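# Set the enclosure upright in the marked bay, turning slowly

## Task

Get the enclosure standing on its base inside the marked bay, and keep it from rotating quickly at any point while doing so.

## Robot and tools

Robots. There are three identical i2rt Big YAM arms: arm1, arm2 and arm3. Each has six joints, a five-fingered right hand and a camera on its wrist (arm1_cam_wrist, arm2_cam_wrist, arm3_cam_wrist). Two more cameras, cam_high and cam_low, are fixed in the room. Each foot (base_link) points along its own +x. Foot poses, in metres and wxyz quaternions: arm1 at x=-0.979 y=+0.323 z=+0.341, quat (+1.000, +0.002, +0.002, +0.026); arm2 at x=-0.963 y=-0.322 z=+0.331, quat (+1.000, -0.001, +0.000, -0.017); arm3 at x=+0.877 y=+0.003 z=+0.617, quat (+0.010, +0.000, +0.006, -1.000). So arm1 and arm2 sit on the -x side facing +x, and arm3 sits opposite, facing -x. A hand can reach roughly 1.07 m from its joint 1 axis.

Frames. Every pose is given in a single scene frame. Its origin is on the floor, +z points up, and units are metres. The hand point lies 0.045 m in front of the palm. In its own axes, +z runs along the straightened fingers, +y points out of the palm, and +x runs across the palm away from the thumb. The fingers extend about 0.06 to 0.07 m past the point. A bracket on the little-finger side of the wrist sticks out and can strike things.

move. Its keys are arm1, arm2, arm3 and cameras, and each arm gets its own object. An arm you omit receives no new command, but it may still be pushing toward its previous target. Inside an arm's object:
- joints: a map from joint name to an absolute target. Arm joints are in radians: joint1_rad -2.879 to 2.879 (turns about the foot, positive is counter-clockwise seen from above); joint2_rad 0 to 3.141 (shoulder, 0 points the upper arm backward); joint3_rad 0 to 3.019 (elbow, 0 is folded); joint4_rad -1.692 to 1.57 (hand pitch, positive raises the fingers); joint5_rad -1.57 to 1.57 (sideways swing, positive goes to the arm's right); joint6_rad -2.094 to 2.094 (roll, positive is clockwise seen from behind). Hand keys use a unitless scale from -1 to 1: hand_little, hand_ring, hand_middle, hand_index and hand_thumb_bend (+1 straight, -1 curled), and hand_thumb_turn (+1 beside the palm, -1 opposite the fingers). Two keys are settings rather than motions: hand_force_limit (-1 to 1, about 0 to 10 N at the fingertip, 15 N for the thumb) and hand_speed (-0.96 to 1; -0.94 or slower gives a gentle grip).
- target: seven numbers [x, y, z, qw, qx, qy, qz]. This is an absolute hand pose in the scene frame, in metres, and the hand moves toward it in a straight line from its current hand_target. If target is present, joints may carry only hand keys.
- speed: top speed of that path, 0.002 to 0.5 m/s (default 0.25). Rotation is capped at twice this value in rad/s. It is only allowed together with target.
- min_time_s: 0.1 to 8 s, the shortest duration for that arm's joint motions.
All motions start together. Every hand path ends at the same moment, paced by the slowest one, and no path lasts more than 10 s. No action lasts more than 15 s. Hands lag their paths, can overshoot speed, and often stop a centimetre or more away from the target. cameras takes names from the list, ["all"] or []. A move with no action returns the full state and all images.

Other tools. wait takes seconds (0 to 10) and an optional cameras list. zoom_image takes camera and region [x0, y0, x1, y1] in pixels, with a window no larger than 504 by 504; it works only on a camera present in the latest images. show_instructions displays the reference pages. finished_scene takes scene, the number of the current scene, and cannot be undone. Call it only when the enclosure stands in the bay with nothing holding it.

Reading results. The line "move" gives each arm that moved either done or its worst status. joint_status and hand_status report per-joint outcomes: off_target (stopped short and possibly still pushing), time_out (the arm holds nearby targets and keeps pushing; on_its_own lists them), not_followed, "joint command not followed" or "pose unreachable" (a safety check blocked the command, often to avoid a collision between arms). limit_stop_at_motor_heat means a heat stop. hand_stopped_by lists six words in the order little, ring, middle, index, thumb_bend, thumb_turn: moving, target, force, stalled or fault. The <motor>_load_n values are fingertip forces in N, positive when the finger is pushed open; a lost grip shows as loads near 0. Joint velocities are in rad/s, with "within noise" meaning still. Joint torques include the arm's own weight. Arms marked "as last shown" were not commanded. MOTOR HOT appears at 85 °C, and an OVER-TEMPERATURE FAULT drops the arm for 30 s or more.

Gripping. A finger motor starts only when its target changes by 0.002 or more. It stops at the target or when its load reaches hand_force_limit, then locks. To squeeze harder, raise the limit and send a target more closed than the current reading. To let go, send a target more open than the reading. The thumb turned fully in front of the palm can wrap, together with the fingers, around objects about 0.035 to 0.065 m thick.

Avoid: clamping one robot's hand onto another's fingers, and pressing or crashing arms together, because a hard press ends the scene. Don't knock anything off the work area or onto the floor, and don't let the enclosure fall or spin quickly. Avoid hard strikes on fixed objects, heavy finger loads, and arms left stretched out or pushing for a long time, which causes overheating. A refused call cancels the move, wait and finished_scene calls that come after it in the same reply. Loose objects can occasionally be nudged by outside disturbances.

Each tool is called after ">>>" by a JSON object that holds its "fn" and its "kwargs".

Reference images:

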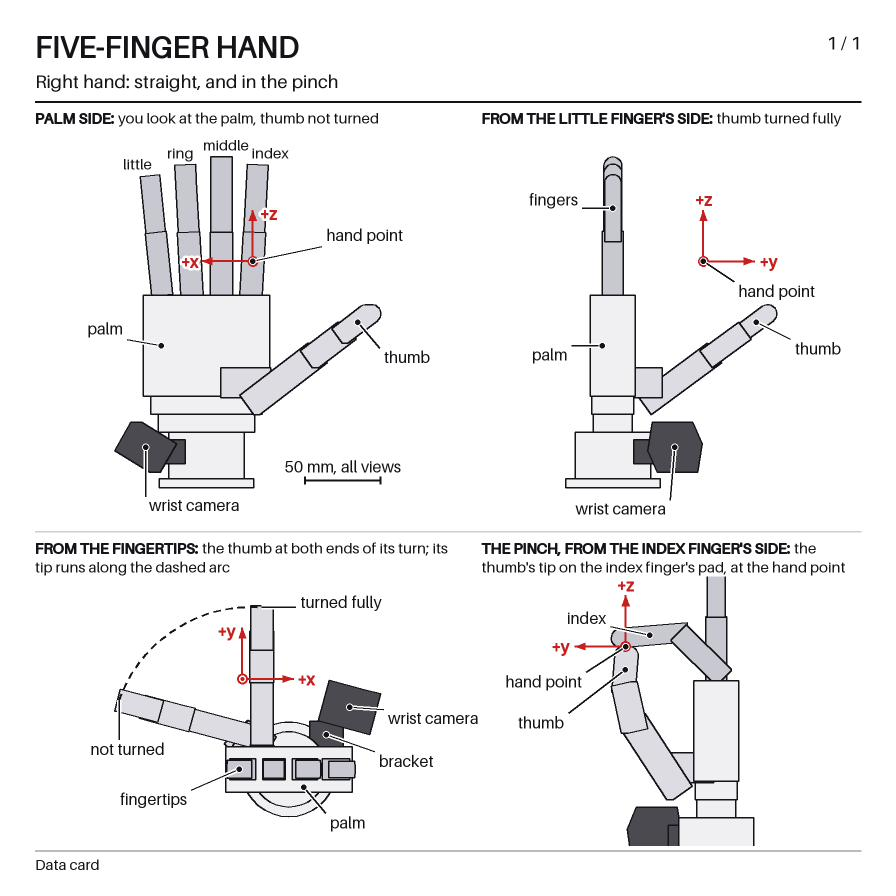

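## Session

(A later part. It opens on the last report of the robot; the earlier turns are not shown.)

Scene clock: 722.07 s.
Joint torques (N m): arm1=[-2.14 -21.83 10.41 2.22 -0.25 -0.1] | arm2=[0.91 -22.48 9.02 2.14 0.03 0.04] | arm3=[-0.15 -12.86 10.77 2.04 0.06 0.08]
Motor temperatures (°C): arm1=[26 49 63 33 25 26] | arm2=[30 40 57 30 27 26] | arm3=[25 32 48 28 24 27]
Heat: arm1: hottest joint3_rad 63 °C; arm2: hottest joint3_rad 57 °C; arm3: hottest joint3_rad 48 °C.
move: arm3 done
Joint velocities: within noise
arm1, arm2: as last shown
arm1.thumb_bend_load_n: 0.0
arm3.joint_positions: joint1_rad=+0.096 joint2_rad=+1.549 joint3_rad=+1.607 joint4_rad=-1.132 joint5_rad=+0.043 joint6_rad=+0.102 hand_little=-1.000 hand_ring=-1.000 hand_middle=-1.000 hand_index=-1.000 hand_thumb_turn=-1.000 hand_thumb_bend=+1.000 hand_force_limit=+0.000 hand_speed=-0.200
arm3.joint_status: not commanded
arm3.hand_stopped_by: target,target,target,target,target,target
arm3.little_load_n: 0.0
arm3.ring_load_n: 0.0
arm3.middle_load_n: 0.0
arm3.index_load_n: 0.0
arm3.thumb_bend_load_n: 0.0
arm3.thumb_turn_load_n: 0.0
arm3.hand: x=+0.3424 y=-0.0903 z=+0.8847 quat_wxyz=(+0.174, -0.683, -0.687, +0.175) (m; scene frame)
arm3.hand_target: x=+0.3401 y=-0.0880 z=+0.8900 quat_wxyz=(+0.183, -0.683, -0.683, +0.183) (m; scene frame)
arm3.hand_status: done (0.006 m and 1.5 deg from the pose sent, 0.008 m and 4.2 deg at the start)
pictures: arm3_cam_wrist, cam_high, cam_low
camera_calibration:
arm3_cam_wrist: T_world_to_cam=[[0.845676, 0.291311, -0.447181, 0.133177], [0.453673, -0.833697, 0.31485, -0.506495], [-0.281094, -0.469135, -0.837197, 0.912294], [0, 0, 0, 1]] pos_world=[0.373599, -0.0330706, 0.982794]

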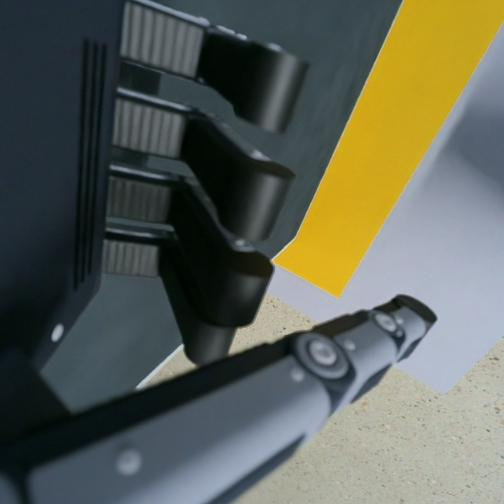

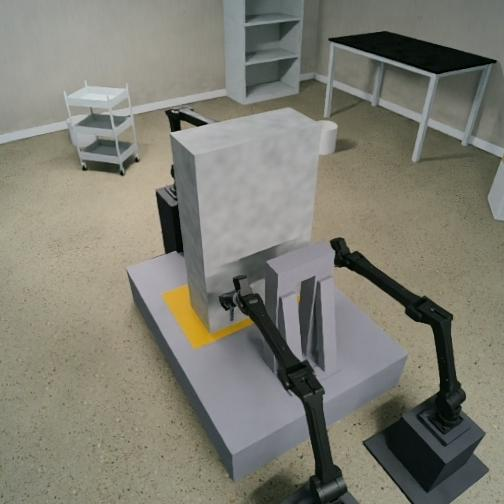

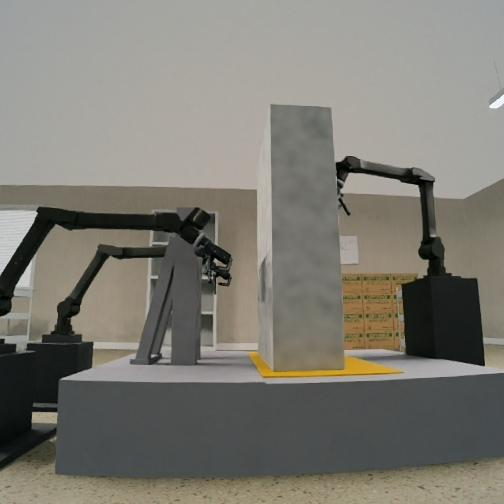

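>>> {"fn": "move", "kwargs": {"arm1": {"target": [-0.4, 0.27, 0.62, 0.3482, -0.6155, 0.6155, -0.3482], "speed": 0.15}, "arm2": {"target": [-0.4, -0.27, 0.62, 0.3482, -0.6155, 0.6155, -0.3482], "speed": 0.15}, "arm3": {"target": [0.46, -0.088, 0.89, 0.183, -0.683, -0.683, 0.183], "speed": 0.15}, "cameras": ["cam_low", "cam_high", "arm3_cam_wrist"]}}

>>> {"fn": "zoom_image", "kwargs": {"camera": "cam_high", "region": [130, 200, 330, 400]}}

Scene clock: 732.93 s.
Joint torques (N m): arm1=[-2.2 -12.75 10.41 2.02 -0.17 -0.06] | arm2=[0.32 -9.58 9.03 1.61 -0.11 0] | arm3=[0.91 -8.35 10.8 1.51 0.08 0.24]
Motor temperatures (°C): arm1=[26 49 61 32 25 26] | arm2=[30 40 55 30 27 26] | arm3=[25 32 47 27 24 27]
Heat: arm1: hottest joint3_rad 61 °C; arm2: hottest joint3_rad 55 °C; arm3: hottest joint3_rad 47 °C.
move: arm1 done; arm2 done; arm3 done
Joint velocities: within noise
arm1.joint_positions: joint1_rad=-0.225 joint2_rad=+1.361 joint3_rad=+1.248 joint4_rad=-0.440 joint5_rad=-0.151 joint6_rad=-0.089 hand_little=-1.000 hand_ring=-1.000 hand_middle=-1.000 hand_index=-1.000 hand_thumb_turn=-1.000 hand_thumb_bend=+1.000 hand_force_limit=+0.000 hand_speed=-0.200
arm1.joint_status: not commanded
arm1.hand_stopped_by: target,target,target,target,target,target
arm1.little_load_n: 0.0
arm1.ring_load_n: 0.0
arm1.middle_load_n: 0.0
arm1.index_load_n: 0.0
arm1.thumb_bend_load_n: 0.0
arm1.thumb_turn_load_n: 0.0
arm1.hand: x=-0.3979 y=+0.2745 z=+0.6196 quat_wxyz=(-0.348, +0.616, -0.618, +0.343) (m; scene frame)
arm1.hand_target: x=-0.4000 y=+0.2700 z=+0.6200 quat_wxyz=(-0.348, +0.615, -0.616, +0.348) (m; scene frame)
arm1.hand_status: done (0.005 m and 0.7 deg from the pose sent, 0.264 m and 1.3 deg at the start)
arm2.joint_positions: joint1_rad=+0.098 joint2_rad=+1.299 joint3_rad=+1.202 joint4_rad=-0.454 joint5_rad=+0.044 joint6_rad=+0.034 hand_little=-1.000 hand_ring=-1.000 hand_middle=-1.000 hand_index=-1.000 hand_thumb_turn=-1.000 hand_thumb_bend=+1.000 hand_force_limit=+0.000 hand_speed=-0.200
arm2.joint_status: not commanded
arm2.hand_stopped_by: target,target,target,target,target,target
arm2.little_load_n: 0.0
arm2.ring_load_n: 0.0
arm2.middle_load_n: 0.0
arm2.index_load_n: 0.0
arm2.thumb_bend_load_n: 0.0
arm2.thumb_turn_load_n: 0.0
arm2.hand: x=-0.4007 y=-0.2617 z=+0.6155 quat_wxyz=(-0.348, +0.619, -0.616, +0.342) (m; scene frame)
arm2.hand_target: x=-0.4001 y=-0.2699 z=+0.6200 quat_wxyz=(-0.348, +0.615, -0.615, +0.348) (m; scene frame)
arm2.hand_status: done (0.010 m and 0.8 deg from the pose sent, 0.262 m and 2.0 deg at the start)
arm3.joint_positions: joint1_rad=+0.118 joint2_rad=+1.235 joint3_rad=+1.300 joint4_rad=-1.123 joint5_rad=+0.061 joint6_rad=+0.118 hand_little=-1.000 hand_ring=-1.000 hand_middle=-1.000 hand_index=-1.000 hand_thumb_turn=-1.000 hand_thumb_bend=+1.000 hand_force_limit=+0.000 hand_speed=-0.200
arm3.joint_status: not commanded
arm3.hand_stopped_by: target,target,target,target,target,target
arm3.little_load_n: 0.0
arm3.ring_load_n: 0.0
arm3.middle_load_n: 0.0
arm3.index_load_n: 0.0
arm3.thumb_bend_load_n: 0.0
arm3.thumb_turn_load_n: 0.0
arm3.hand: x=+0.4585 y=-0.0837 z=+0.8882 quat_wxyz=(+0.182, -0.681, -0.686, +0.179) (m; scene frame)
arm3.hand_target: x=+0.4601 y=-0.0880 z=+0.8899 quat_wxyz=(+0.183, -0.683, -0.683, +0.183) (m; scene frame)
arm3.hand_status: done (0.005 m and 0.7 deg from the pose sent, 0.118 m and 1.4 deg at the start)
pictures: arm3_cam_wrist, cam_high, cam_low
camera_calibration:
arm3_cam_wrist: T_world_to_cam=[[0.837863, 0.29372, -0.460124, 0.0498833], [0.458982, -0.835346, 0.302543, -0.54634], [-0.2955, -0.464678, -0.834718, 0.955842], [0, 0, 0, 1]] pos_world=[0.491416, -0.0268759, 0.986102]

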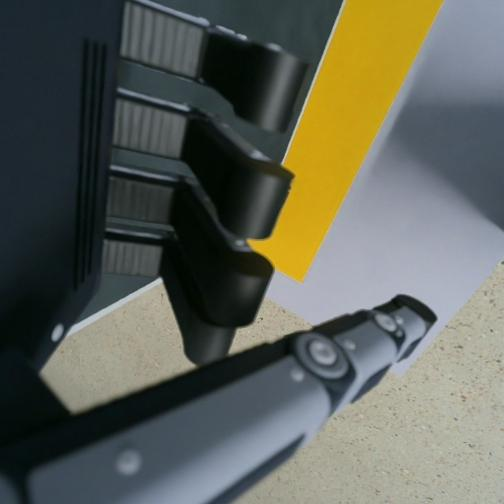

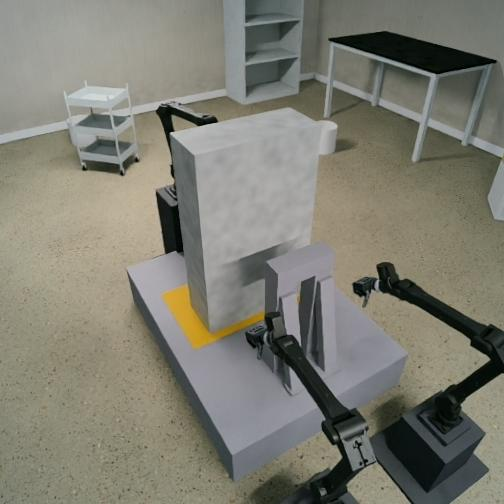

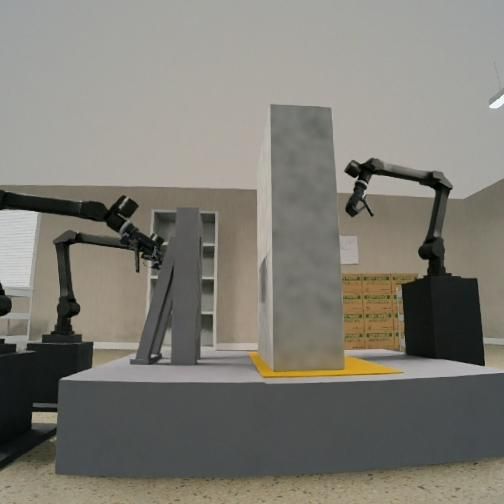

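Scaled by 2.520 from the camera's 504x504 image, which has a finer 720x720 frame.

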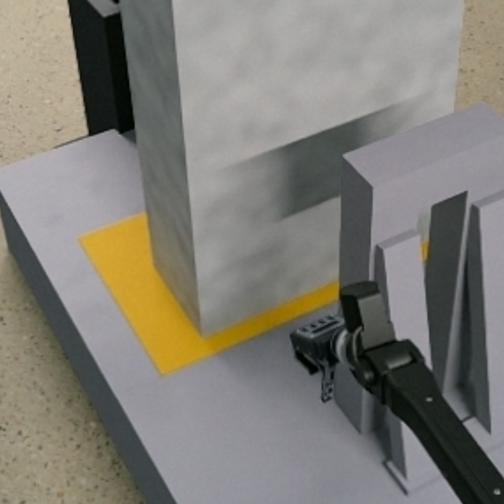

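Box stands in bay. Finish scene 1.

>>> {"fn": "finished_scene", "kwargs": {"scene": 1}}

The scene is finished: the task was done.


## Next scene

The same job, from a new start.

Reference images:

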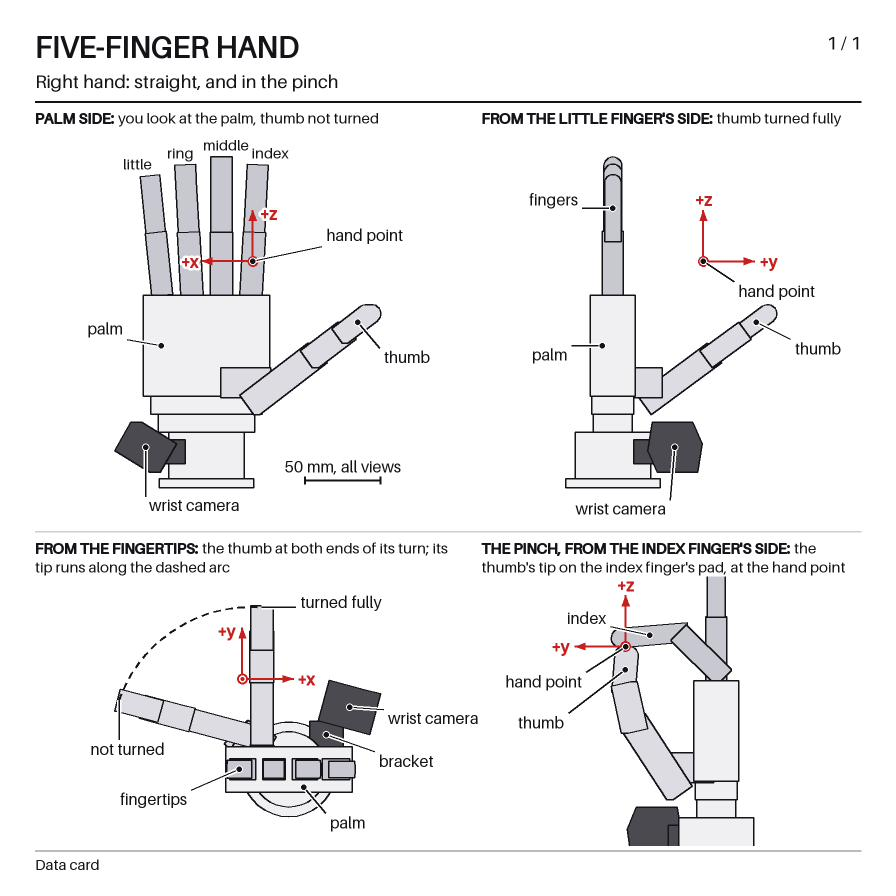

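>>> {"fn": "move", "kwargs": {}}

>>> {"fn": "zoom_image", "kwargs": {"camera": "cam_low", "region": [100, 80, 440, 420]}}

>>> {"fn": "zoom_image", "kwargs": {"camera": "cam_high", "region": [110, 110, 430, 430]}}

Scene clock: 0.00 s.
Joint torques (N m): no reading
Motor temperatures (°C): arm1=[26 34 41 31 25 26] | arm2=[29 31 34 29 27 26] | arm3=[25 25 34 26 24 27]
Heat: arm1: hottest joint3_rad 41 °C; arm2: hottest joint3_rad 34 °C; arm3: hottest joint3_rad 34 °C.
Joint velocities: within noise
arm1.joint_positions: joint1_rad=+0.052 joint2_rad=+0.637 joint3_rad=+1.388 joint4_rad=-1.203 joint5_rad=+0.235 joint6_rad=-1.429 hand_little=+1.000 hand_ring=+1.000 hand_middle=+1.000 hand_index=+1.000 hand_thumb_turn=+1.000 hand_thumb_bend=+1.000 hand_force_limit=+0.000 hand_speed=-0.800
arm1.joint_status: not commanded
arm1.hand_stopped_by: target,target,target,target,target,target
arm1.little_load_n: 0.0
arm1.ring_load_n: 0.0
arm1.middle_load_n: 0.0
arm1.index_load_n: 0.0
arm1.thumb_bend_load_n: 0.0
arm1.thumb_turn_load_n: 0.0
arm1.hand: x=-0.7230 y=+0.2469 z=+0.8668 quat_wxyz=(+0.033, +0.841, -0.079, +0.534) (m; scene frame)
arm1.hand_target: x=-0.7252 y=+0.2467 z=+0.8764 quat_wxyz=(+0.031, +0.835, -0.080, +0.543) (m; scene frame)
arm1.hand_status: not commanded
arm2.joint_positions: joint1_rad=+0.271 joint2_rad=+0.603 joint3_rad=+1.366 joint4_rad=-1.518 joint5_rad=-0.219 joint6_rad=-1.113 hand_little=+1.000 hand_ring=+1.000 hand_middle=+1.000 hand_index=+1.000 hand_thumb_turn=+1.000 hand_thumb_bend=+1.000 hand_force_limit=+0.000 hand_speed=-0.800
arm2.joint_status: not commanded
arm2.hand_stopped_by: target,target,target,target,target,target
arm2.little_load_n: 0.0
arm2.ring_load_n: 0.0
arm2.middle_load_n: 0.0
arm2.index_load_n: 0.0
arm2.thumb_bend_load_n: 0.0
arm2.thumb_turn_load_n: 0.0
arm2.hand: x=-0.7825 y=-0.2752 z=+0.7702 quat_wxyz=(-0.228, +0.912, -0.057, +0.337) (m; scene frame)
arm2.hand_target: x=-0.7824 y=-0.2752 z=+0.7790 quat_wxyz=(-0.231, +0.907, -0.055, +0.347) (m; scene frame)
arm2.hand_status: not commanded
arm3.joint_positions: joint1_rad=-0.302 joint2_rad=+0.539 joint3_rad=+1.366 joint4_rad=-1.176 joint5_rad=+0.145 joint6_rad=-1.199 hand_little=+1.000 hand_ring=+1.000 hand_middle=+1.000 hand_index=+1.000 hand_thumb_turn=+1.000 hand_thumb_bend=+1.000 hand_force_limit=+0.000 hand_speed=-0.800
arm3.joint_status: not commanded
arm3.hand_stopped_by: target,target,target,target,target,target
arm3.little_load_n: 0.0
arm3.ring_load_n: 0.0
arm3.middle_load_n: 0.0
arm3.index_load_n: 0.0
arm3.thumb_bend_load_n: 0.0
arm3.thumb_turn_load_n: 0.0
arm3.hand: x=+0.6886 y=+0.1273 z=+1.1462 quat_wxyz=(+0.576, -0.299, -0.760, -0.038) (m; scene frame)
arm3.hand_target: x=+0.6914 y=+0.1264 z=+1.1550 quat_wxyz=(+0.584, -0.297, -0.754, -0.037) (m; scene frame)
arm3.hand_status: not commanded
pictures: arm1_cam_wrist, arm2_cam_wrist, arm3_cam_wrist, cam_high, cam_low
camera_calibration:
arm1_cam_wrist: T_world_to_cam=[[0.00762506, -0.980856, 0.194584, 0.0854283], [-0.818271, -0.11797, -0.562597, -0.0722752], [0.574782, -0.154933, -0.803506, 1.27067], [0, 0, 0, 1]] pos_world=[-0.790149, 0.272135, 0.963705]
arm2_cam_wrist: T_world_to_cam=[[0.255369, -0.931221, -0.260029, 0.142371], [-0.950725, -0.192956, -0.242672, -0.607237], [0.175807, 0.309187, -0.93461, 1.05435], [0, 0, 0, 1]] pos_world=[-0.799035, -0.310582, 0.875066]
arm3_cam_wrist: T_world_to_cam=[[0.442227, 0.896812, -0.0127856, -0.403347], [0.673409, -0.341413, -0.655712, 0.334059], [-0.592416, 0.281363, -0.754903, 1.35535], [0, 0, 0, 1]] pos_world=[0.75634, 0.0944336, 1.23704]

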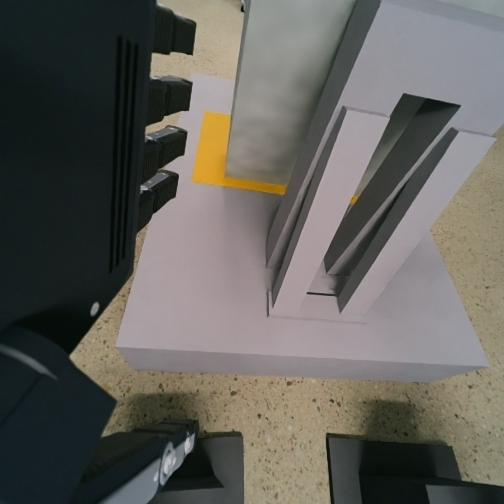

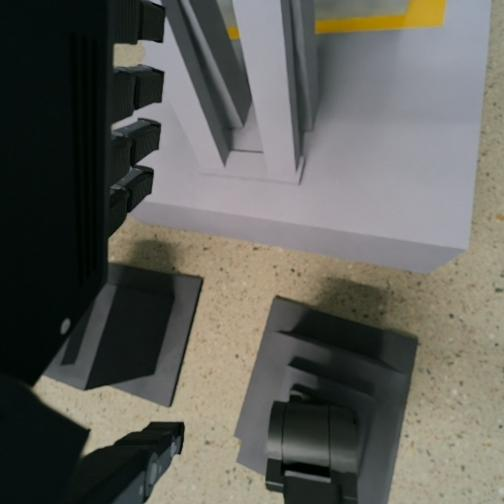

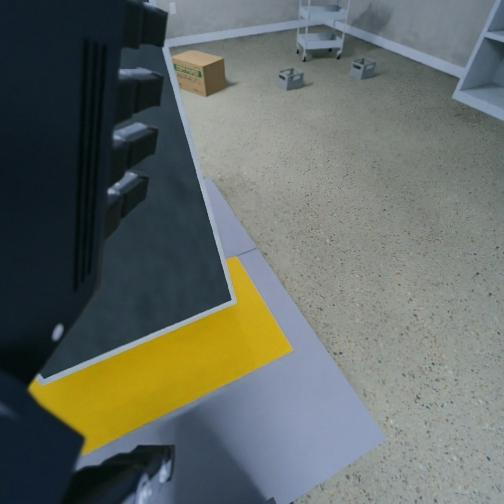

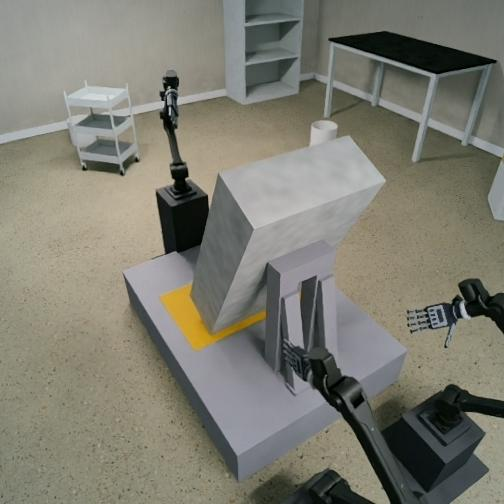

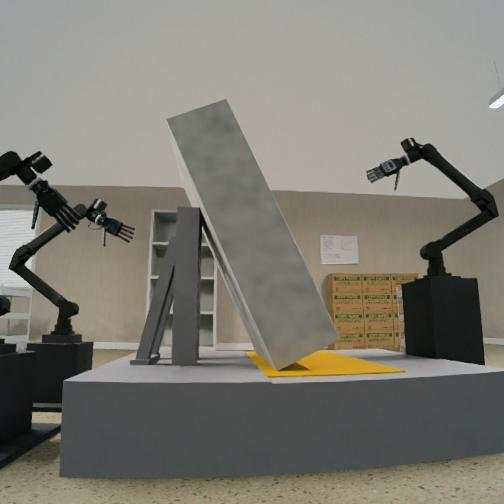

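Scaled by 1.482 from the camera's 504x504 image, which has a finer 720x720 frame.

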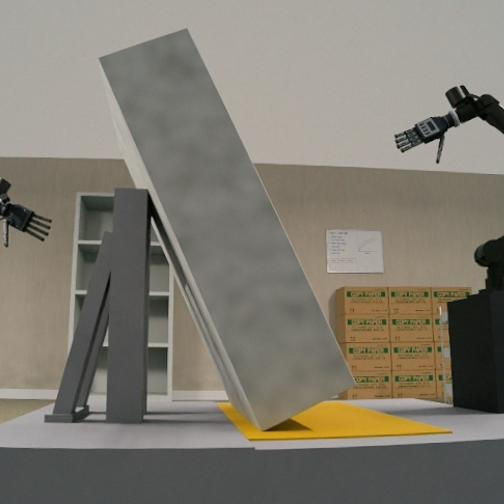

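Scaled by 1.575 from the camera's 504x504 image, which has a finer 720x720 frame.

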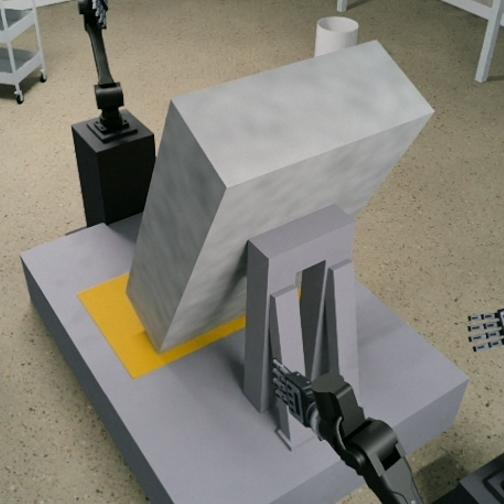

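>>> {"fn": "move", "kwargs": {"arm1": {"target": [-0.43, 0.26, 0.68, 0.3695, -0.6029, 0.6029, -0.3695], "speed": 0.3, "joints": {"hand_little": -1, "hand_ring": -1, "hand_middle": -1, "hand_index": -1, "hand_thumb_turn": -1, "hand_speed": 0.2}}, "arm2": {"target": [-0.43, -0.26, 0.68, 0.3695, -0.6029, 0.6029, -0.3695], "speed": 0.3, "joints": {"hand_little": -1, "hand_ring": -1, "hand_middle": -1, "hand_index": -1, "hand_thumb_turn": -1, "hand_speed": 0.2}}, "arm3": {"target": [0.3, -0.09, 0.93, 0.183, -0.683, -0.683, 0.183], "speed": 0.3, "joints": {"hand_little": -1, "hand_ring": -1, "hand_middle": -1, "hand_index": -1, "hand_thumb_turn": -1, "hand_speed": 0.2}}, "cameras": ["cam_low", "cam_high"]}}

>>> {"fn": "move", "kwargs": {"arm1": {"target": [-0.22, 0.24, 0.58, 0.3695, -0.6029, 0.6029, -0.3695], "speed": 0.15}, "arm2": {"target": [-0.22, -0.255, 0.58, 0.3695, -0.6029, 0.6029, -0.3695], "speed": 0.15}, "arm3": {"target": [0.165, -0.09, 0.885, 0.183, -0.683, -0.683, 0.183], "speed": 0.15}, "cameras": ["cam_low", "cam_high"]}}

Scene clock: 61.40 s.
Joint torques (N m): arm1=[-2.84 -8.29 10.65 2.36 -0.21 0.14] | arm2=[1.85 -7.18 13.18 2.11 0.19 0.17] | arm3=[-0.5 -11.81 14.91 0.77 -0.09 0.22]
Motor temperatures (°C): arm1=[26 34 46 31 25 26] | arm2=[29 31 38 29 27 26] | arm3=[25 25 39 26 24 27]
Heat: arm1: hottest joint3_rad 46 °C; arm2: hottest joint3_rad 38 °C; arm3: hottest joint3_rad 39 °C.
move: arm1 off_target; arm2 off_target; arm3 off_target
Joint velocities: within noise
arm1.joint_positions: joint1_rad=-0.267 joint2_rad=+1.225 joint3_rad=+1.263 joint4_rad=-0.510 joint5_rad=-0.195 joint6_rad=-0.114 hand_little=-1.000 hand_ring=-1.000 hand_middle=-1.000 hand_index=-1.000 hand_thumb_turn=-1.000 hand_thumb_bend=+1.000 hand_force_limit=+0.000 hand_speed=+0.200
arm1.joint_status: all done
arm1.hand_stopped_by: target,target,target,target,target,target
arm1.little_load_n: 0.0
arm1.ring_load_n: 0.0
arm1.middle_load_n: 0.0
arm1.index_load_n: 0.0
arm1.thumb_bend_load_n: 0.0
arm1.thumb_turn_load_n: 0.0
arm1.hand: x=-0.4352 y=+0.2642 z=+0.6886 quat_wxyz=(-0.370, +0.606, -0.597, +0.372) (m; scene frame)
arm1.hand_target: x=-0.4303 y=+0.2600 z=+0.6800 quat_wxyz=(-0.369, +0.603, -0.603, +0.370) (m; scene frame)
arm1.hand_status: off_target (0.011 m and 0.8 deg from the pose sent, 0.348 m and 84.5 deg at the start)
arm2.joint_positions: joint1_rad=+0.109 joint2_rad=+1.174 joint3_rad=+1.178 joint4_rad=-0.536 joint5_rad=+0.066 joint6_rad=+0.027 hand_little=-1.000 hand_ring=-1.000 hand_middle=-1.000 hand_index=-1.000 hand_thumb_turn=-1.000 hand_thumb_bend=+1.000 hand_force_limit=+0.000 hand_speed=+0.200
arm2.joint_status: all done
arm2.hand_stopped_by: target,target,target,target,target,target
arm2.little_load_n: 0.0
arm2.ring_load_n: 0.0
arm2.middle_load_n: 0.0
arm2.index_load_n: 0.0
arm2.thumb_bend_load_n: 0.0
arm2.thumb_turn_load_n: 0.0
arm2.hand: x=-0.4426 y=-0.2631 z=+0.6507 quat_wxyz=(-0.349, +0.617, -0.610, +0.354) (m; scene frame)
arm2.hand_target: x=-0.4315 y=-0.2602 z=+0.6801 quat_wxyz=(-0.370, +0.603, -0.603, +0.369) (m; scene frame)
arm2.hand_status: off_target (0.032 m and 3.5 deg from the pose sent, 0.364 m and 75.1 deg at the start)
arm3.joint_positions: joint1_rad=+0.094 joint2_rad=+1.635 joint3_rad=+1.809 joint4_rad=-1.230 joint5_rad=+0.045 joint6_rad=+0.082 hand_little=-1.000 hand_ring=-1.000 hand_middle=-1.000 hand_index=-1.000 hand_thumb_turn=-1.000 hand_thumb_bend=+1.000 hand_force_limit=+0.000 hand_speed=+0.200
arm3.joint_status: all done
arm3.hand_stopped_by: target,target,target,target,target,target
arm3.little_load_n: 0.0
arm3.ring_load_n: 0.0
arm3.middle_load_n: 0.0
arm3.index_load_n: 0.0
arm3.thumb_bend_load_n: 0.0
arm3.thumb_turn_load_n: 0.0
arm3.hand: x=+0.3108 y=-0.0922 z=+0.9228 quat_wxyz=(+0.182, -0.676, -0.692, +0.179) (m; scene frame)
arm3.hand_target: x=+0.3004 y=-0.0898 z=+0.9299 quat_wxyz=(+0.183, -0.683, -0.683, +0.183) (m; scene frame)
arm3.hand_status: off_target (0.013 m and 1.4 deg from the pose sent, 0.495 m and 69.5 deg at the start)
pictures: cam_high, cam_low

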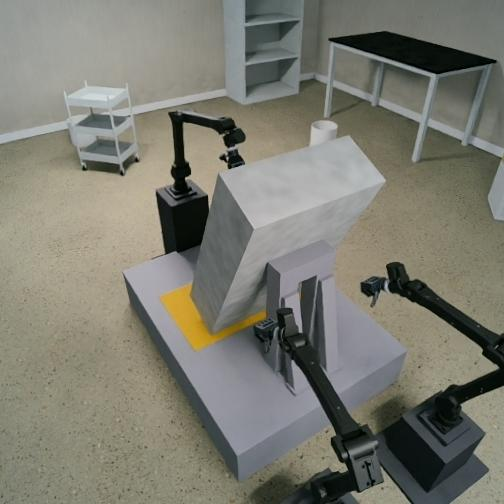

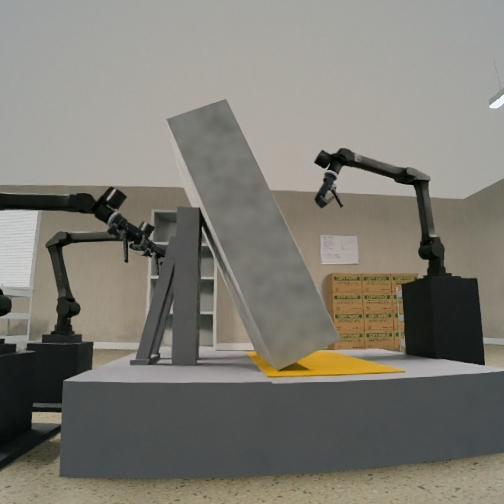

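Scene clock: 63.93 s.
Joint torques (N m): arm1=[-1.61 -14.74 15.9 2.15 0.01 0.12] | arm2=[0.32 -15.74 13.16 1.95 -0.11 0.08] | arm3=[-0.21 -15.97 14.82 0.73 -0.1 0.02]
Motor temperatures (°C): arm1=[26 34 47 31 25 26] | arm2=[29 31 38 29 27 26] | arm3=[25 26 40 26 24 27]
Heat: arm1: hottest joint3_rad 47 °C; arm2: hottest joint3_rad 38 °C; arm3: hottest joint3_rad 40 °C.
move: arm1 off_target; arm2 off_target; arm3 off_target
Joint velocities: within noise
arm1.joint_positions: joint1_rad=-0.240 joint2_rad=+1.778 joint3_rad=+1.585 joint4_rad=-0.311 joint5_rad=-0.161 joint6_rad=-0.093 hand_little=-1.000 hand_ring=-1.000 hand_middle=-1.000 hand_index=-1.000 hand_thumb_turn=-1.000 hand_thumb_bend=+1.000 hand_force_limit=+0.000 hand_speed=+0.200
arm1.joint_status: not commanded
arm1.hand_stopped_by: target,target,target,target,target,target
arm1.little_load_n: 0.0
arm1.ring_load_n: 0.0
arm1.middle_load_n: 0.0
arm1.index_load_n: 0.0
arm1.thumb_bend_load_n: 0.0
arm1.thumb_turn_load_n: 0.0
arm1.hand: x=-0.2405 y=+0.2379 z=+0.5711 quat_wxyz=(-0.360, +0.608, -0.609, +0.361) (m; scene frame)
arm1.hand_target: x=-0.2215 y=+0.2403 z=+0.5800 quat_wxyz=(-0.370, +0.603, -0.603, +0.370) (m; scene frame)
arm1.hand_status: off_target (0.022 m and 1.6 deg from the pose sent, 0.242 m and 0.8 deg at the start)
arm2.joint_positions: joint1_rad=+0.109 joint2_rad=+1.732 joint3_rad=+1.520 joint4_rad=-0.307 joint5_rad=+0.056 joint6_rad=+0.027 hand_little=-1.000 hand_ring=-1.000 hand_middle=-1.000 hand_index=-1.000 hand_thumb_turn=-1.000 hand_thumb_bend=+1.000 hand_force_limit=+0.000 hand_speed=+0.200
arm2.joint_status: not commanded
arm2.hand_stopped_by: target,target,target,target,target,target
arm2.little_load_n: 0.0
arm2.ring_load_n: 0.0
arm2.middle_load_n: 0.0
arm2.index_load_n: 0.0
arm2.thumb_bend_load_n: 0.0
arm2.thumb_turn_load_n: 0.0
arm2.hand: x=-0.2382 y=-0.2461 z=+0.5582 quat_wxyz=(-0.356, +0.616, -0.607, +0.355) (m; scene frame)
arm2.hand_target: x=-0.2217 y=-0.2552 z=+0.5802 quat_wxyz=(-0.369, +0.603, -0.603, +0.370) (m; scene frame)
arm2.hand_status: off_target (0.030 m and 2.8 deg from the pose sent, 0.234 m and 3.5 deg at the start)
arm3.joint_positions: joint1_rad=+0.074 joint2_rad=+2.033 joint3_rad=+2.292 joint4_rad=-1.300 joint5_rad=+0.034 joint6_rad=+0.082 hand_little=-1.000 hand_ring=-1.000 hand_middle=-1.000 hand_index=-1.000 hand_thumb_turn=-1.000 hand_thumb_bend=+1.000 hand_force_limit=+0.000 hand_speed=+0.200
arm3.joint_status: not commanded
arm3.hand_stopped_by: target,target,target,target,target,target
arm3.little_load_n: 0.0
arm3.ring_load_n: 0.0
arm3.middle_load_n: -0.5
arm3.index_load_n: 0.0
arm3.thumb_bend_load_n: 0.0
arm3.thumb_turn_load_n: 0.0
arm3.hand: x=+0.1753 y=-0.0948 z=+0.8910 quat_wxyz=(+0.185, -0.681, -0.684, +0.186) (m; scene frame)
arm3.hand_target: x=+0.1655 y=-0.0899 z=+0.8847 quat_wxyz=(+0.184, -0.683, -0.683, +0.184) (m; scene frame)
arm3.hand_status: off_target (0.013 m and 0.5 deg from the pose sent, 0.151 m and 1.4 deg at the start)
pictures: cam_high, cam_low

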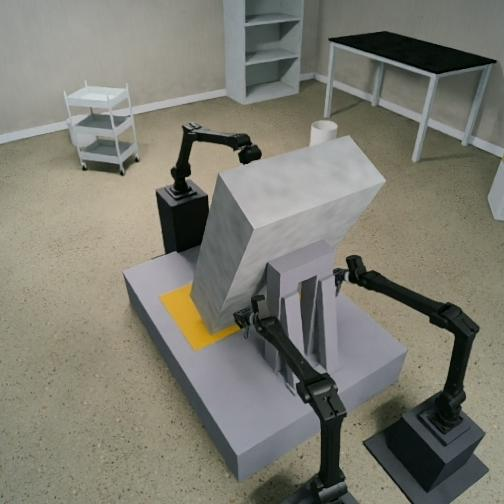

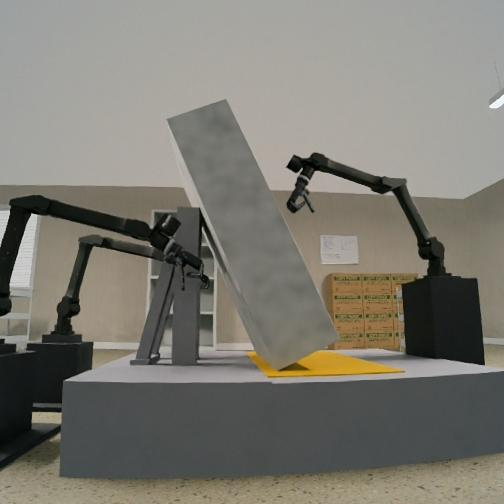

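>>> {"fn": "move", "kwargs": {"arm1": {"target": [-0.1, 0.24, 0.602, 0.3482, -0.6155, 0.6155, -0.3482], "speed": 0.04}, "arm2": {"target": [-0.1, -0.255, 0.612, 0.3482, -0.6155, 0.6155, -0.3482], "speed": 0.04}, "cameras": ["cam_low", "cam_high"]}}

>>> {"fn": "zoom_image", "kwargs": {"camera": "cam_low", "region": [120, 80, 350, 380]}}

Scene clock: 76.20 s.
Joint torques (N m): arm1=[-0.21 -19.25 16.24 1.1 -0.02 0.09] | arm2=[0.26 -21.36 13.34 1.32 -0.12 -0.02] | arm3=[-0.85 -8.76 15.76 8.61 0.24 -0.08]
Motor temperatures (°C): arm1=[26 35 51 31 25 26] | arm2=[29 32 42 29 27 26] | arm3=[25 28 42 26 24 27]
Heat: arm1: hottest joint3_rad 51 °C; arm2: hottest joint3_rad 42 °C; arm3: hottest joint3_rad 42 °C.
move: arm1 off_target; arm2 off_target
Joint velocities: within noise
arm1.joint_positions: joint1_rad=-0.207 joint2_rad=+2.195 joint3_rad=+2.354 joint4_rad=-0.704 joint5_rad=-0.128 joint6_rad=-0.088 hand_little=-1.000 hand_ring=-1.000 hand_middle=-1.000 hand_index=-1.000 hand_thumb_turn=-1.000 hand_thumb_bend=+1.000 hand_force_limit=+0.000 hand_speed=+0.200
arm1.joint_status: not commanded
arm1.hand_stopped_by: target,target,target,target,target,target
arm1.little_load_n: 0.0
arm1.ring_load_n: 0.0
arm1.middle_load_n: 0.0
arm1.index_load_n: 0.0
arm1.thumb_bend_load_n: 0.0
arm1.thumb_turn_load_n: 0.0
arm1.hand: x=-0.1122 y=+0.2358 z=+0.6065 quat_wxyz=(-0.346, +0.616, -0.615, +0.349) (m; scene frame)
arm1.hand_target: x=-0.1010 y=+0.2403 z=+0.6018 quat_wxyz=(-0.349, +0.615, -0.615, +0.349) (m; scene frame)
arm1.hand_status: off_target (0.014 m and 0.3 deg from the pose sent, 0.144 m and 2.4 deg at the start)
arm2.joint_positions: joint1_rad=+0.098 joint2_rad=+2.130 joint3_rad=+2.260 joint4_rad=-0.697 joint5_rad=+0.045 joint6_rad=+0.036 hand_little=-1.000 hand_ring=-1.000 hand_middle=-1.000 hand_index=-1.000 hand_thumb_turn=-1.000 hand_thumb_bend=+1.000 hand_force_limit=+0.000 hand_speed=+0.200
arm2.joint_status: not commanded
arm2.hand_stopped_by: target,target,target,target,target,target
arm2.little_load_n: 0.0
arm2.ring_load_n: 0.0
arm2.middle_load_n: 0.0
arm2.index_load_n: 0.0
arm2.thumb_bend_load_n: 0.0
arm2.thumb_turn_load_n: 0.0
arm2.hand: x=-0.1109 y=-0.2430 z=+0.6009 quat_wxyz=(-0.343, +0.621, -0.619, +0.338) (m; scene frame)
arm2.hand_target: x=-0.1010 y=-0.2552 z=+0.6119 quat_wxyz=(-0.349, +0.615, -0.615, +0.349) (m; scene frame)
arm2.hand_status: off_target (0.020 m and 1.5 deg from the pose sent, 0.149 m and 1.5 deg at the start)
arm3: as last shown
arm3.joint_positions: joint1_rad=+0.083 joint2_rad=+1.949 joint3_rad=+2.277 joint4_rad=-1.471 joint5_rad=+0.026 joint6_rad=+0.095 hand_little=-1.000 hand_ring=-1.000 hand_middle=-1.000 hand_index=-1.000 hand_thumb_turn=-1.000 hand_thumb_bend=+1.000 hand_force_limit=+0.000 hand_speed=+0.200
arm3.middle_load_n: 0.0
arm3.hand: x=+0.2374 y=-0.0974 z=+0.9278 quat_wxyz=(+0.149, -0.689, -0.693, +0.152) (m; scene frame)
arm3.hand_target: x=+0.1655 y=-0.0900 z=+0.8847 quat_wxyz=(+0.184, -0.683, -0.683, +0.184) (m; scene frame)
pictures: cam_high, cam_low

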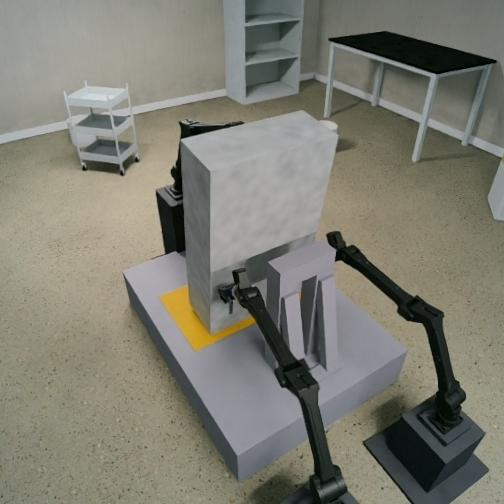

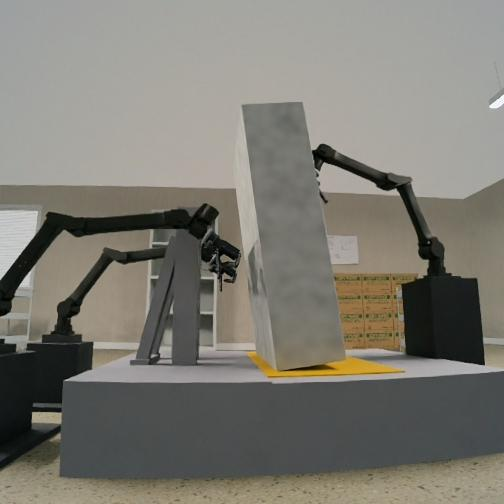

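Scaled by 1.680 from the camera's 504x504 image, which has a finer 720x720 frame.

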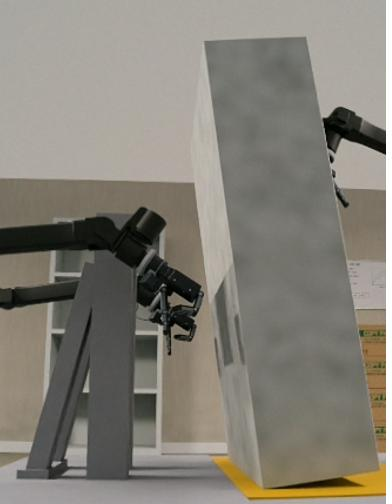

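>>> {"fn": "move", "kwargs": {"arm3": {"target": [0.215, -0.09, 0.885, 0.183, -0.683, -0.683, 0.183], "speed": 0.025}, "cameras": ["cam_low"]}}

>>> {"fn": "zoom_image", "kwargs": {"camera": "cam_low", "region": [120, 80, 350, 380]}}

Scene clock: 87.67 s.
Joint torques (N m): arm1=[-2.02 -19.08 16.09 1.14 -0.03 0.11] | arm2=[0.26 -21.36 13.34 1.31 -0.12 -0.02] | arm3=[-1.03 -8.35 14.13 6.15 0.04 -0.03]
Motor temperatures (°C): arm1=[26 35 55 31 25 26] | arm2=[29 33 45 29 27 26] | arm3=[25 28 46 27 24 27]
Heat: arm1: hottest joint3_rad 55 °C; arm2: hottest joint3_rad 45 °C; arm3: hottest joint3_rad 46 °C.
move: arm3 off_target
Joint velocities: within noise
arm1, arm2: as last shown
arm2.little_load_n: 0.5
arm3.joint_positions: joint1_rad=+0.089 joint2_rad=+1.775 joint3_rad=+1.984 joint4_rad=-1.306 joint5_rad=+0.034 joint6_rad=+0.095 hand_little=-1.000 hand_ring=-1.000 hand_middle=-1.000 hand_index=-1.000 hand_thumb_turn=-1.000 hand_thumb_bend=+1.000 hand_force_limit=+0.000 hand_speed=+0.200
arm3.joint_status: not commanded
arm3.hand_stopped_by: target,target,target,target,target,target
arm3.little_load_n: 0.0
arm3.ring_load_n: 0.0
arm3.middle_load_n: 0.0
arm3.index_load_n: 0.0
arm3.thumb_bend_load_n: 0.0
arm3.thumb_turn_load_n: 0.0
arm3.hand: x=+0.2728 y=-0.0962 z=+0.9167 quat_wxyz=(+0.165, -0.684, -0.690, +0.167) (m; scene frame)
arm3.hand_target: x=+0.2230 y=-0.0884 z=+0.8847 quat_wxyz=(+0.183, -0.683, -0.683, +0.183) (m; scene frame)
arm3.hand_status: off_target (0.066 m and 2.9 deg from the pose sent, 0.049 m and 5.5 deg at the start)
pictures: cam_low

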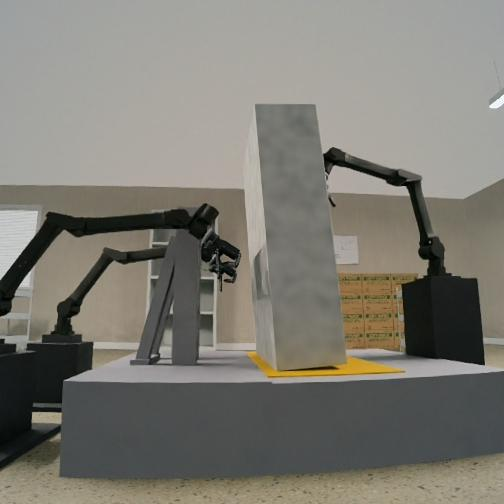

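Scaled by 1.680 from the camera's 504x504 image, which has a finer 720x720 frame.

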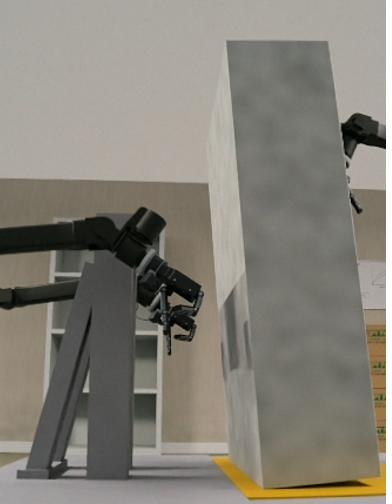

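>>> {"fn": "move", "kwargs": {"arm1": {"target": [-0.4, 0.27, 0.62, 0.3482, -0.6155, 0.6155, -0.3482], "speed": 0.15}, "arm2": {"target": [-0.4, -0.27, 0.62, 0.3482, -0.6155, 0.6155, -0.3482], "speed": 0.15}, "arm3": {"target": [0.3, -0.09, 0.89, 0.183, -0.683, -0.683, 0.183], "speed": 0.02}, "cameras": ["cam_low"]}}

>>> {"fn": "zoom_image", "kwargs": {"camera": "cam_low", "region": [120, 80, 350, 380]}}

Scene clock: 99.97 s.
Joint torques (N m): arm1=[-1.85 -12.04 10.52 1.91 -0.18 0] | arm2=[0.26 -10.05 9.32 1.77 -0.13 -0.02] | arm3=[-0.73 -9.29 13.29 4.3 0.05 0.1]
Motor temperatures (°C): arm1=[26 37 56 31 25 26] | arm2=[29 34 46 29 27 26] | arm3=[25 27 47 27 24 27]
Heat: arm1: hottest joint3_rad 56 °C; arm2: hottest joint3_rad 46 °C; arm3: hottest joint3_rad 47 °C.
move: arm1 done; arm2 off_target; arm3 off_target
Joint velocities: within noise
arm1.joint_positions: joint1_rad=-0.225 joint2_rad=+1.365 joint3_rad=+1.247 joint4_rad=-0.441 joint5_rad=-0.151 joint6_rad=-0.091 hand_little=-1.000 hand_ring=-1.000 hand_middle=-1.000 hand_index=-1.000 hand_thumb_turn=-1.000 hand_thumb_bend=+1.000 hand_force_limit=+0.000 hand_speed=+0.200
arm1.joint_status: not commanded
arm1.hand_stopped_by: target,target,target,target,target,target
arm1.little_load_n: 0.0
arm1.ring_load_n: 0.0
arm1.middle_load_n: 0.0
arm1.index_load_n: 0.0
arm1.thumb_bend_load_n: 0.0
arm1.thumb_turn_load_n: 0.0
arm1.hand: x=-0.3978 y=+0.2744 z=+0.6164 quat_wxyz=(-0.346, +0.618, -0.618, +0.341) (m; scene frame)
arm1.hand_target: x=-0.3999 y=+0.2699 z=+0.6199 quat_wxyz=(-0.348, +0.615, -0.616, +0.348) (m; scene frame)
arm1.hand_status: done (0.006 m and 0.9 deg from the pose sent, 0.290 m and 0.3 deg at the start)
arm2.joint_positions: joint1_rad=+0.098 joint2_rad=+1.302 joint3_rad=+1.203 joint4_rad=-0.460 joint5_rad=+0.045 joint6_rad=+0.036 hand_little=-1.000 hand_ring=-1.000 hand_middle=-1.000 hand_index=-1.000 hand_thumb_turn=-1.000 hand_thumb_bend=+1.000 hand_force_limit=+0.000 hand_speed=+0.200
arm2.joint_status: not commanded
arm2.hand_stopped_by: target,target,target,target,target,target
arm2.little_load_n: 0.0
arm2.ring_load_n: 0.0
arm2.middle_load_n: 0.0
arm2.index_load_n: 0.0
arm2.thumb_bend_load_n: 0.0
arm2.thumb_turn_load_n: 0.0
arm2.hand: x=-0.4012 y=-0.2614 z=+0.6137 quat_wxyz=(-0.346, +0.620, -0.617, +0.340) (m; scene frame)
arm2.hand_target: x=-0.4001 y=-0.2700 z=+0.6201 quat_wxyz=(-0.348, +0.615, -0.615, +0.348) (m; scene frame)
arm2.hand_status: off_target (0.011 m and 1.1 deg from the pose sent, 0.291 m and 1.6 deg at the start)
arm3.joint_positions: joint1_rad=+0.102 joint2_rad=+1.587 joint3_rad=+1.698 joint4_rad=-1.200 joint5_rad=+0.041 joint6_rad=+0.095 hand_little=-1.000 hand_ring=-1.000 hand_middle=-1.000 hand_index=-1.000 hand_thumb_turn=-1.000 hand_thumb_bend=+1.000 hand_force_limit=+0.000 hand_speed=+0.200
arm3.joint_status: not commanded
arm3.hand_stopped_by: target,target,target,target,target,target
arm3.little_load_n: 0.0
arm3.ring_load_n: 0.0
arm3.middle_load_n: 0.0
arm3.index_load_n: 0.0
arm3.thumb_bend_load_n: 0.0
arm3.thumb_turn_load_n: 0.0
arm3.hand: x=+0.3344 y=-0.0949 z=+0.9008 quat_wxyz=(+0.169, -0.680, -0.693, +0.169) (m; scene frame)
arm3.hand_target: x=+0.3026 y=-0.0894 z=+0.8901 quat_wxyz=(+0.183, -0.683, -0.683, +0.183) (m; scene frame)
arm3.hand_status: off_target (0.036 m and 2.6 deg from the pose sent, 0.039 m and 2.9 deg at the start)
pictures: cam_low

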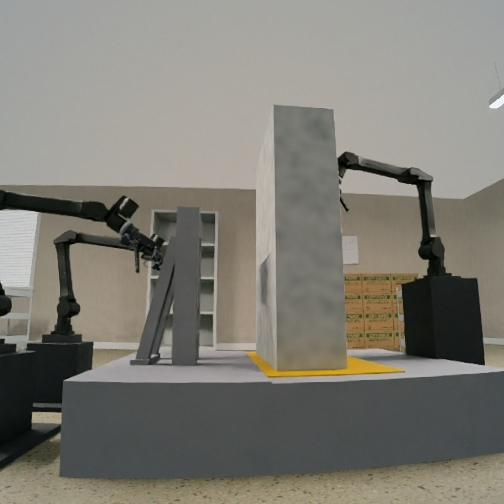

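Scaled by 1.680 from the camera's 504x504 image, which has a finer 720x720 frame.

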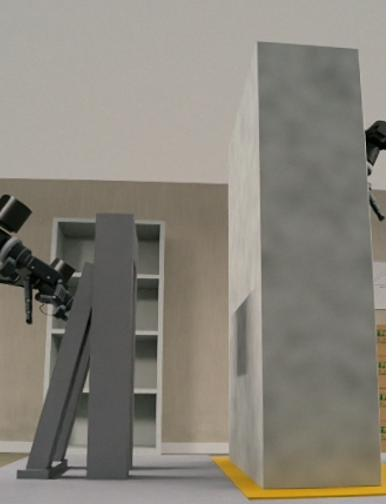

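>>> {"fn": "move", "kwargs": {"arm3": {"target": [0.35, -0.09, 0.89, 0.183, -0.683, -0.683, 0.183], "speed": 0.03}, "cameras": []}}

>>> {"fn": "move", "kwargs": {"arm3": {"target": [0.45, -0.09, 0.89, 0.183, -0.683, -0.683, 0.183], "speed": 0.15}, "cameras": ["cam_low", "cam_high", "arm3_cam_wrist"]}}

>>> {"fn": "zoom_image", "kwargs": {"camera": "cam_low", "region": [120, 80, 350, 380]}}

>>> {"fn": "zoom_image", "kwargs": {"camera": "cam_high", "region": [130, 200, 330, 400]}}

Scene clock: 114.23 s.
Joint torques (N m): arm1=[-3.08 -12.34 10.59 2.19 -0.19 -0.01] | arm2=[0.26 -10.05 9.29 1.77 -0.13 -0.02] | arm3=[-0.21 -12.92 10.59 2.06 0.06 0.22]
Motor temperatures (°C): arm1=[26 38 54 31 25 26] | arm2=[29 34 44 29 27 26] | arm3=[25 27 47 27 24 27]
Heat: arm1: hottest joint3_rad 54 °C; arm2: hottest joint3_rad 44 °C; arm3: hottest joint3_rad 47 °C.
move: arm3 done
Joint velocities: within noise
arm1, arm2: as last shown
arm1.hand_target: x=-0.4000 y=+0.2699 z=+0.6199 quat_wxyz=(-0.348, +0.615, -0.616, +0.348) (m; scene frame)
arm3.joint_positions: joint1_rad=+0.102 joint2_rad=+1.523 joint3_rad=+1.580 joint4_rad=-1.128 joint5_rad=+0.047 joint6_rad=+0.095 hand_little=-1.000 hand_ring=-1.000 hand_middle=-1.000 hand_index=-1.000 hand_thumb_turn=-1.000 hand_thumb_bend=+1.000 hand_force_limit=+0.000 hand_speed=+0.200
arm3.joint_status: not commanded
arm3.hand_stopped_by: target,target,target,target,target,target
arm3.little_load_n: 0.0
arm3.ring_load_n: 0.0
arm3.middle_load_n: 0.0
arm3.index_load_n: 0.0
arm3.thumb_bend_load_n: 0.0
arm3.thumb_turn_load_n: 0.0
arm3.hand: x=+0.3521 y=-0.0913 z=+0.8852 quat_wxyz=(+0.176, -0.679, -0.691, +0.174) (m; scene frame)
arm3.hand_target: x=+0.3500 y=-0.0899 z=+0.8900 quat_wxyz=(+0.183, -0.683, -0.683, +0.183) (m; scene frame)
arm3.hand_status: done (0.005 m and 1.7 deg from the pose sent, 0.020 m and 2.6 deg at the start)
pictures: none
No camera images: "cameras" was empty.

Scene clock: 115.70 s.
Joint torques (N m): arm1=[-1.49 -11.34 10.7 2.32 -0.2 -0.07] | arm2=[0.26 -10.05 9.29 1.77 -0.13 -0.02] | arm3=[0.85 -8.94 10.62 1.66 0.07 0.21]
Motor temperatures (°C): arm1=[26 38 53 31 25 26] | arm2=[29 34 44 29 27 26] | arm3=[25 27 47 27 24 27]
Heat: arm1: hottest joint3_rad 53 °C; arm2: hottest joint3_rad 44 °C; arm3: hottest joint3_rad 47 °C.
move: arm3 done
Joint velocities: within noise
arm1, arm2: as last shown
arm1.thumb_bend_load_n: -0.5
arm3.joint_positions: joint1_rad=+0.120 joint2_rad=+1.259 joint3_rad=+1.324 joint4_rad=-1.122 joint5_rad=+0.062 joint6_rad=+0.119 hand_little=-1.000 hand_ring=-1.000 hand_middle=-1.000 hand_index=-1.000 hand_thumb_turn=-1.000 hand_thumb_bend=+1.000 hand_force_limit=+0.000 hand_speed=+0.200
arm3.joint_status: not commanded
arm3.hand_stopped_by: target,target,target,target,target,target
arm3.little_load_n: 0.0
arm3.ring_load_n: 0.5
arm3.middle_load_n: 0.0
arm3.index_load_n: 0.0
arm3.thumb_bend_load_n: 0.0
arm3.thumb_turn_load_n: 0.0
arm3.hand: x=+0.4493 y=-0.0859 z=+0.8895 quat_wxyz=(+0.182, -0.681, -0.686, +0.179) (m; scene frame)
arm3.hand_target: x=+0.4499 y=-0.0899 z=+0.8901 quat_wxyz=(+0.183, -0.683, -0.683, +0.183) (m; scene frame)
arm3.hand_status: done (0.004 m and 0.6 deg from the pose sent, 0.098 m and 1.7 deg at the start)
pictures: arm3_cam_wrist, cam_high, cam_low
camera_calibration:
arm3_cam_wrist: T_world_to_cam=[[0.837602, 0.293772, -0.460565, 0.0594453], [0.459196, -0.835315, 0.302306, -0.544247], [-0.295908, -0.464701, -0.83456, 0.953311], [0, 0, 0, 1]] pos_world=[0.482217, -0.0290759, 0.987503]

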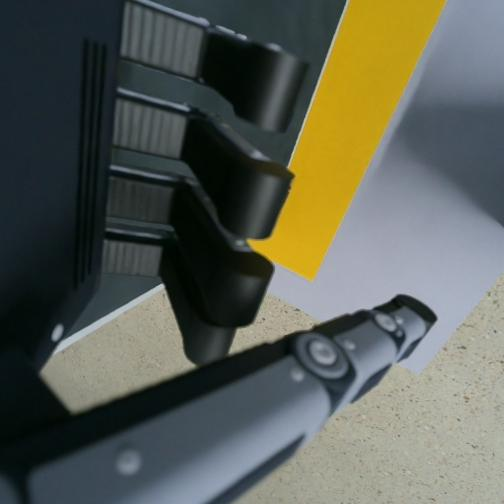

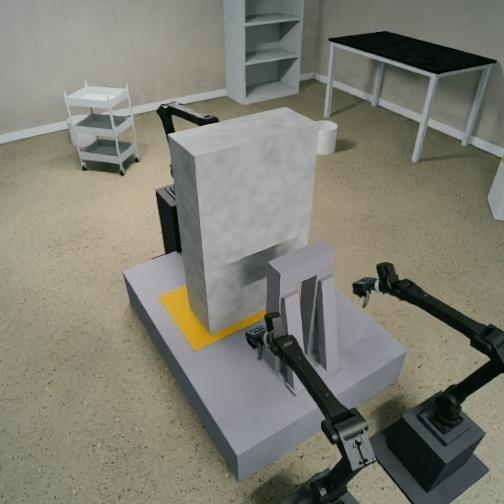

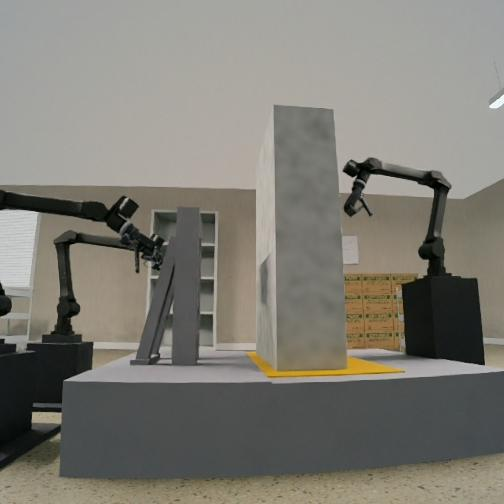

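Scaled by 1.680 from the camera's 504x504 image, which has a finer 720x720 frame.

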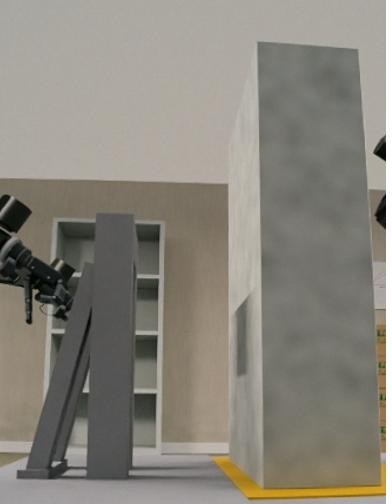

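Scaled by 2.520 from the camera's 504x504 image, which has a finer 720x720 frame.

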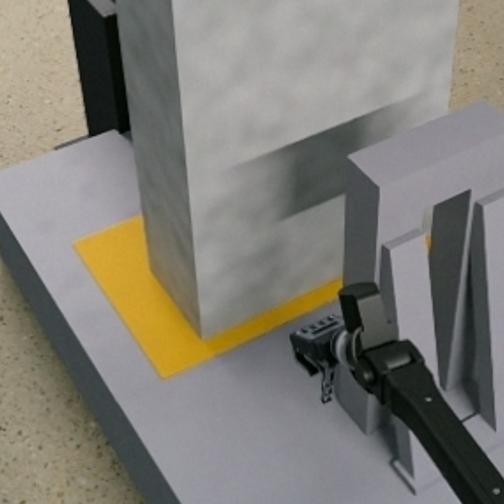

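>>> {"fn": "finished_scene", "kwargs": {"scene": 2}}

The scene is finished: the task was done.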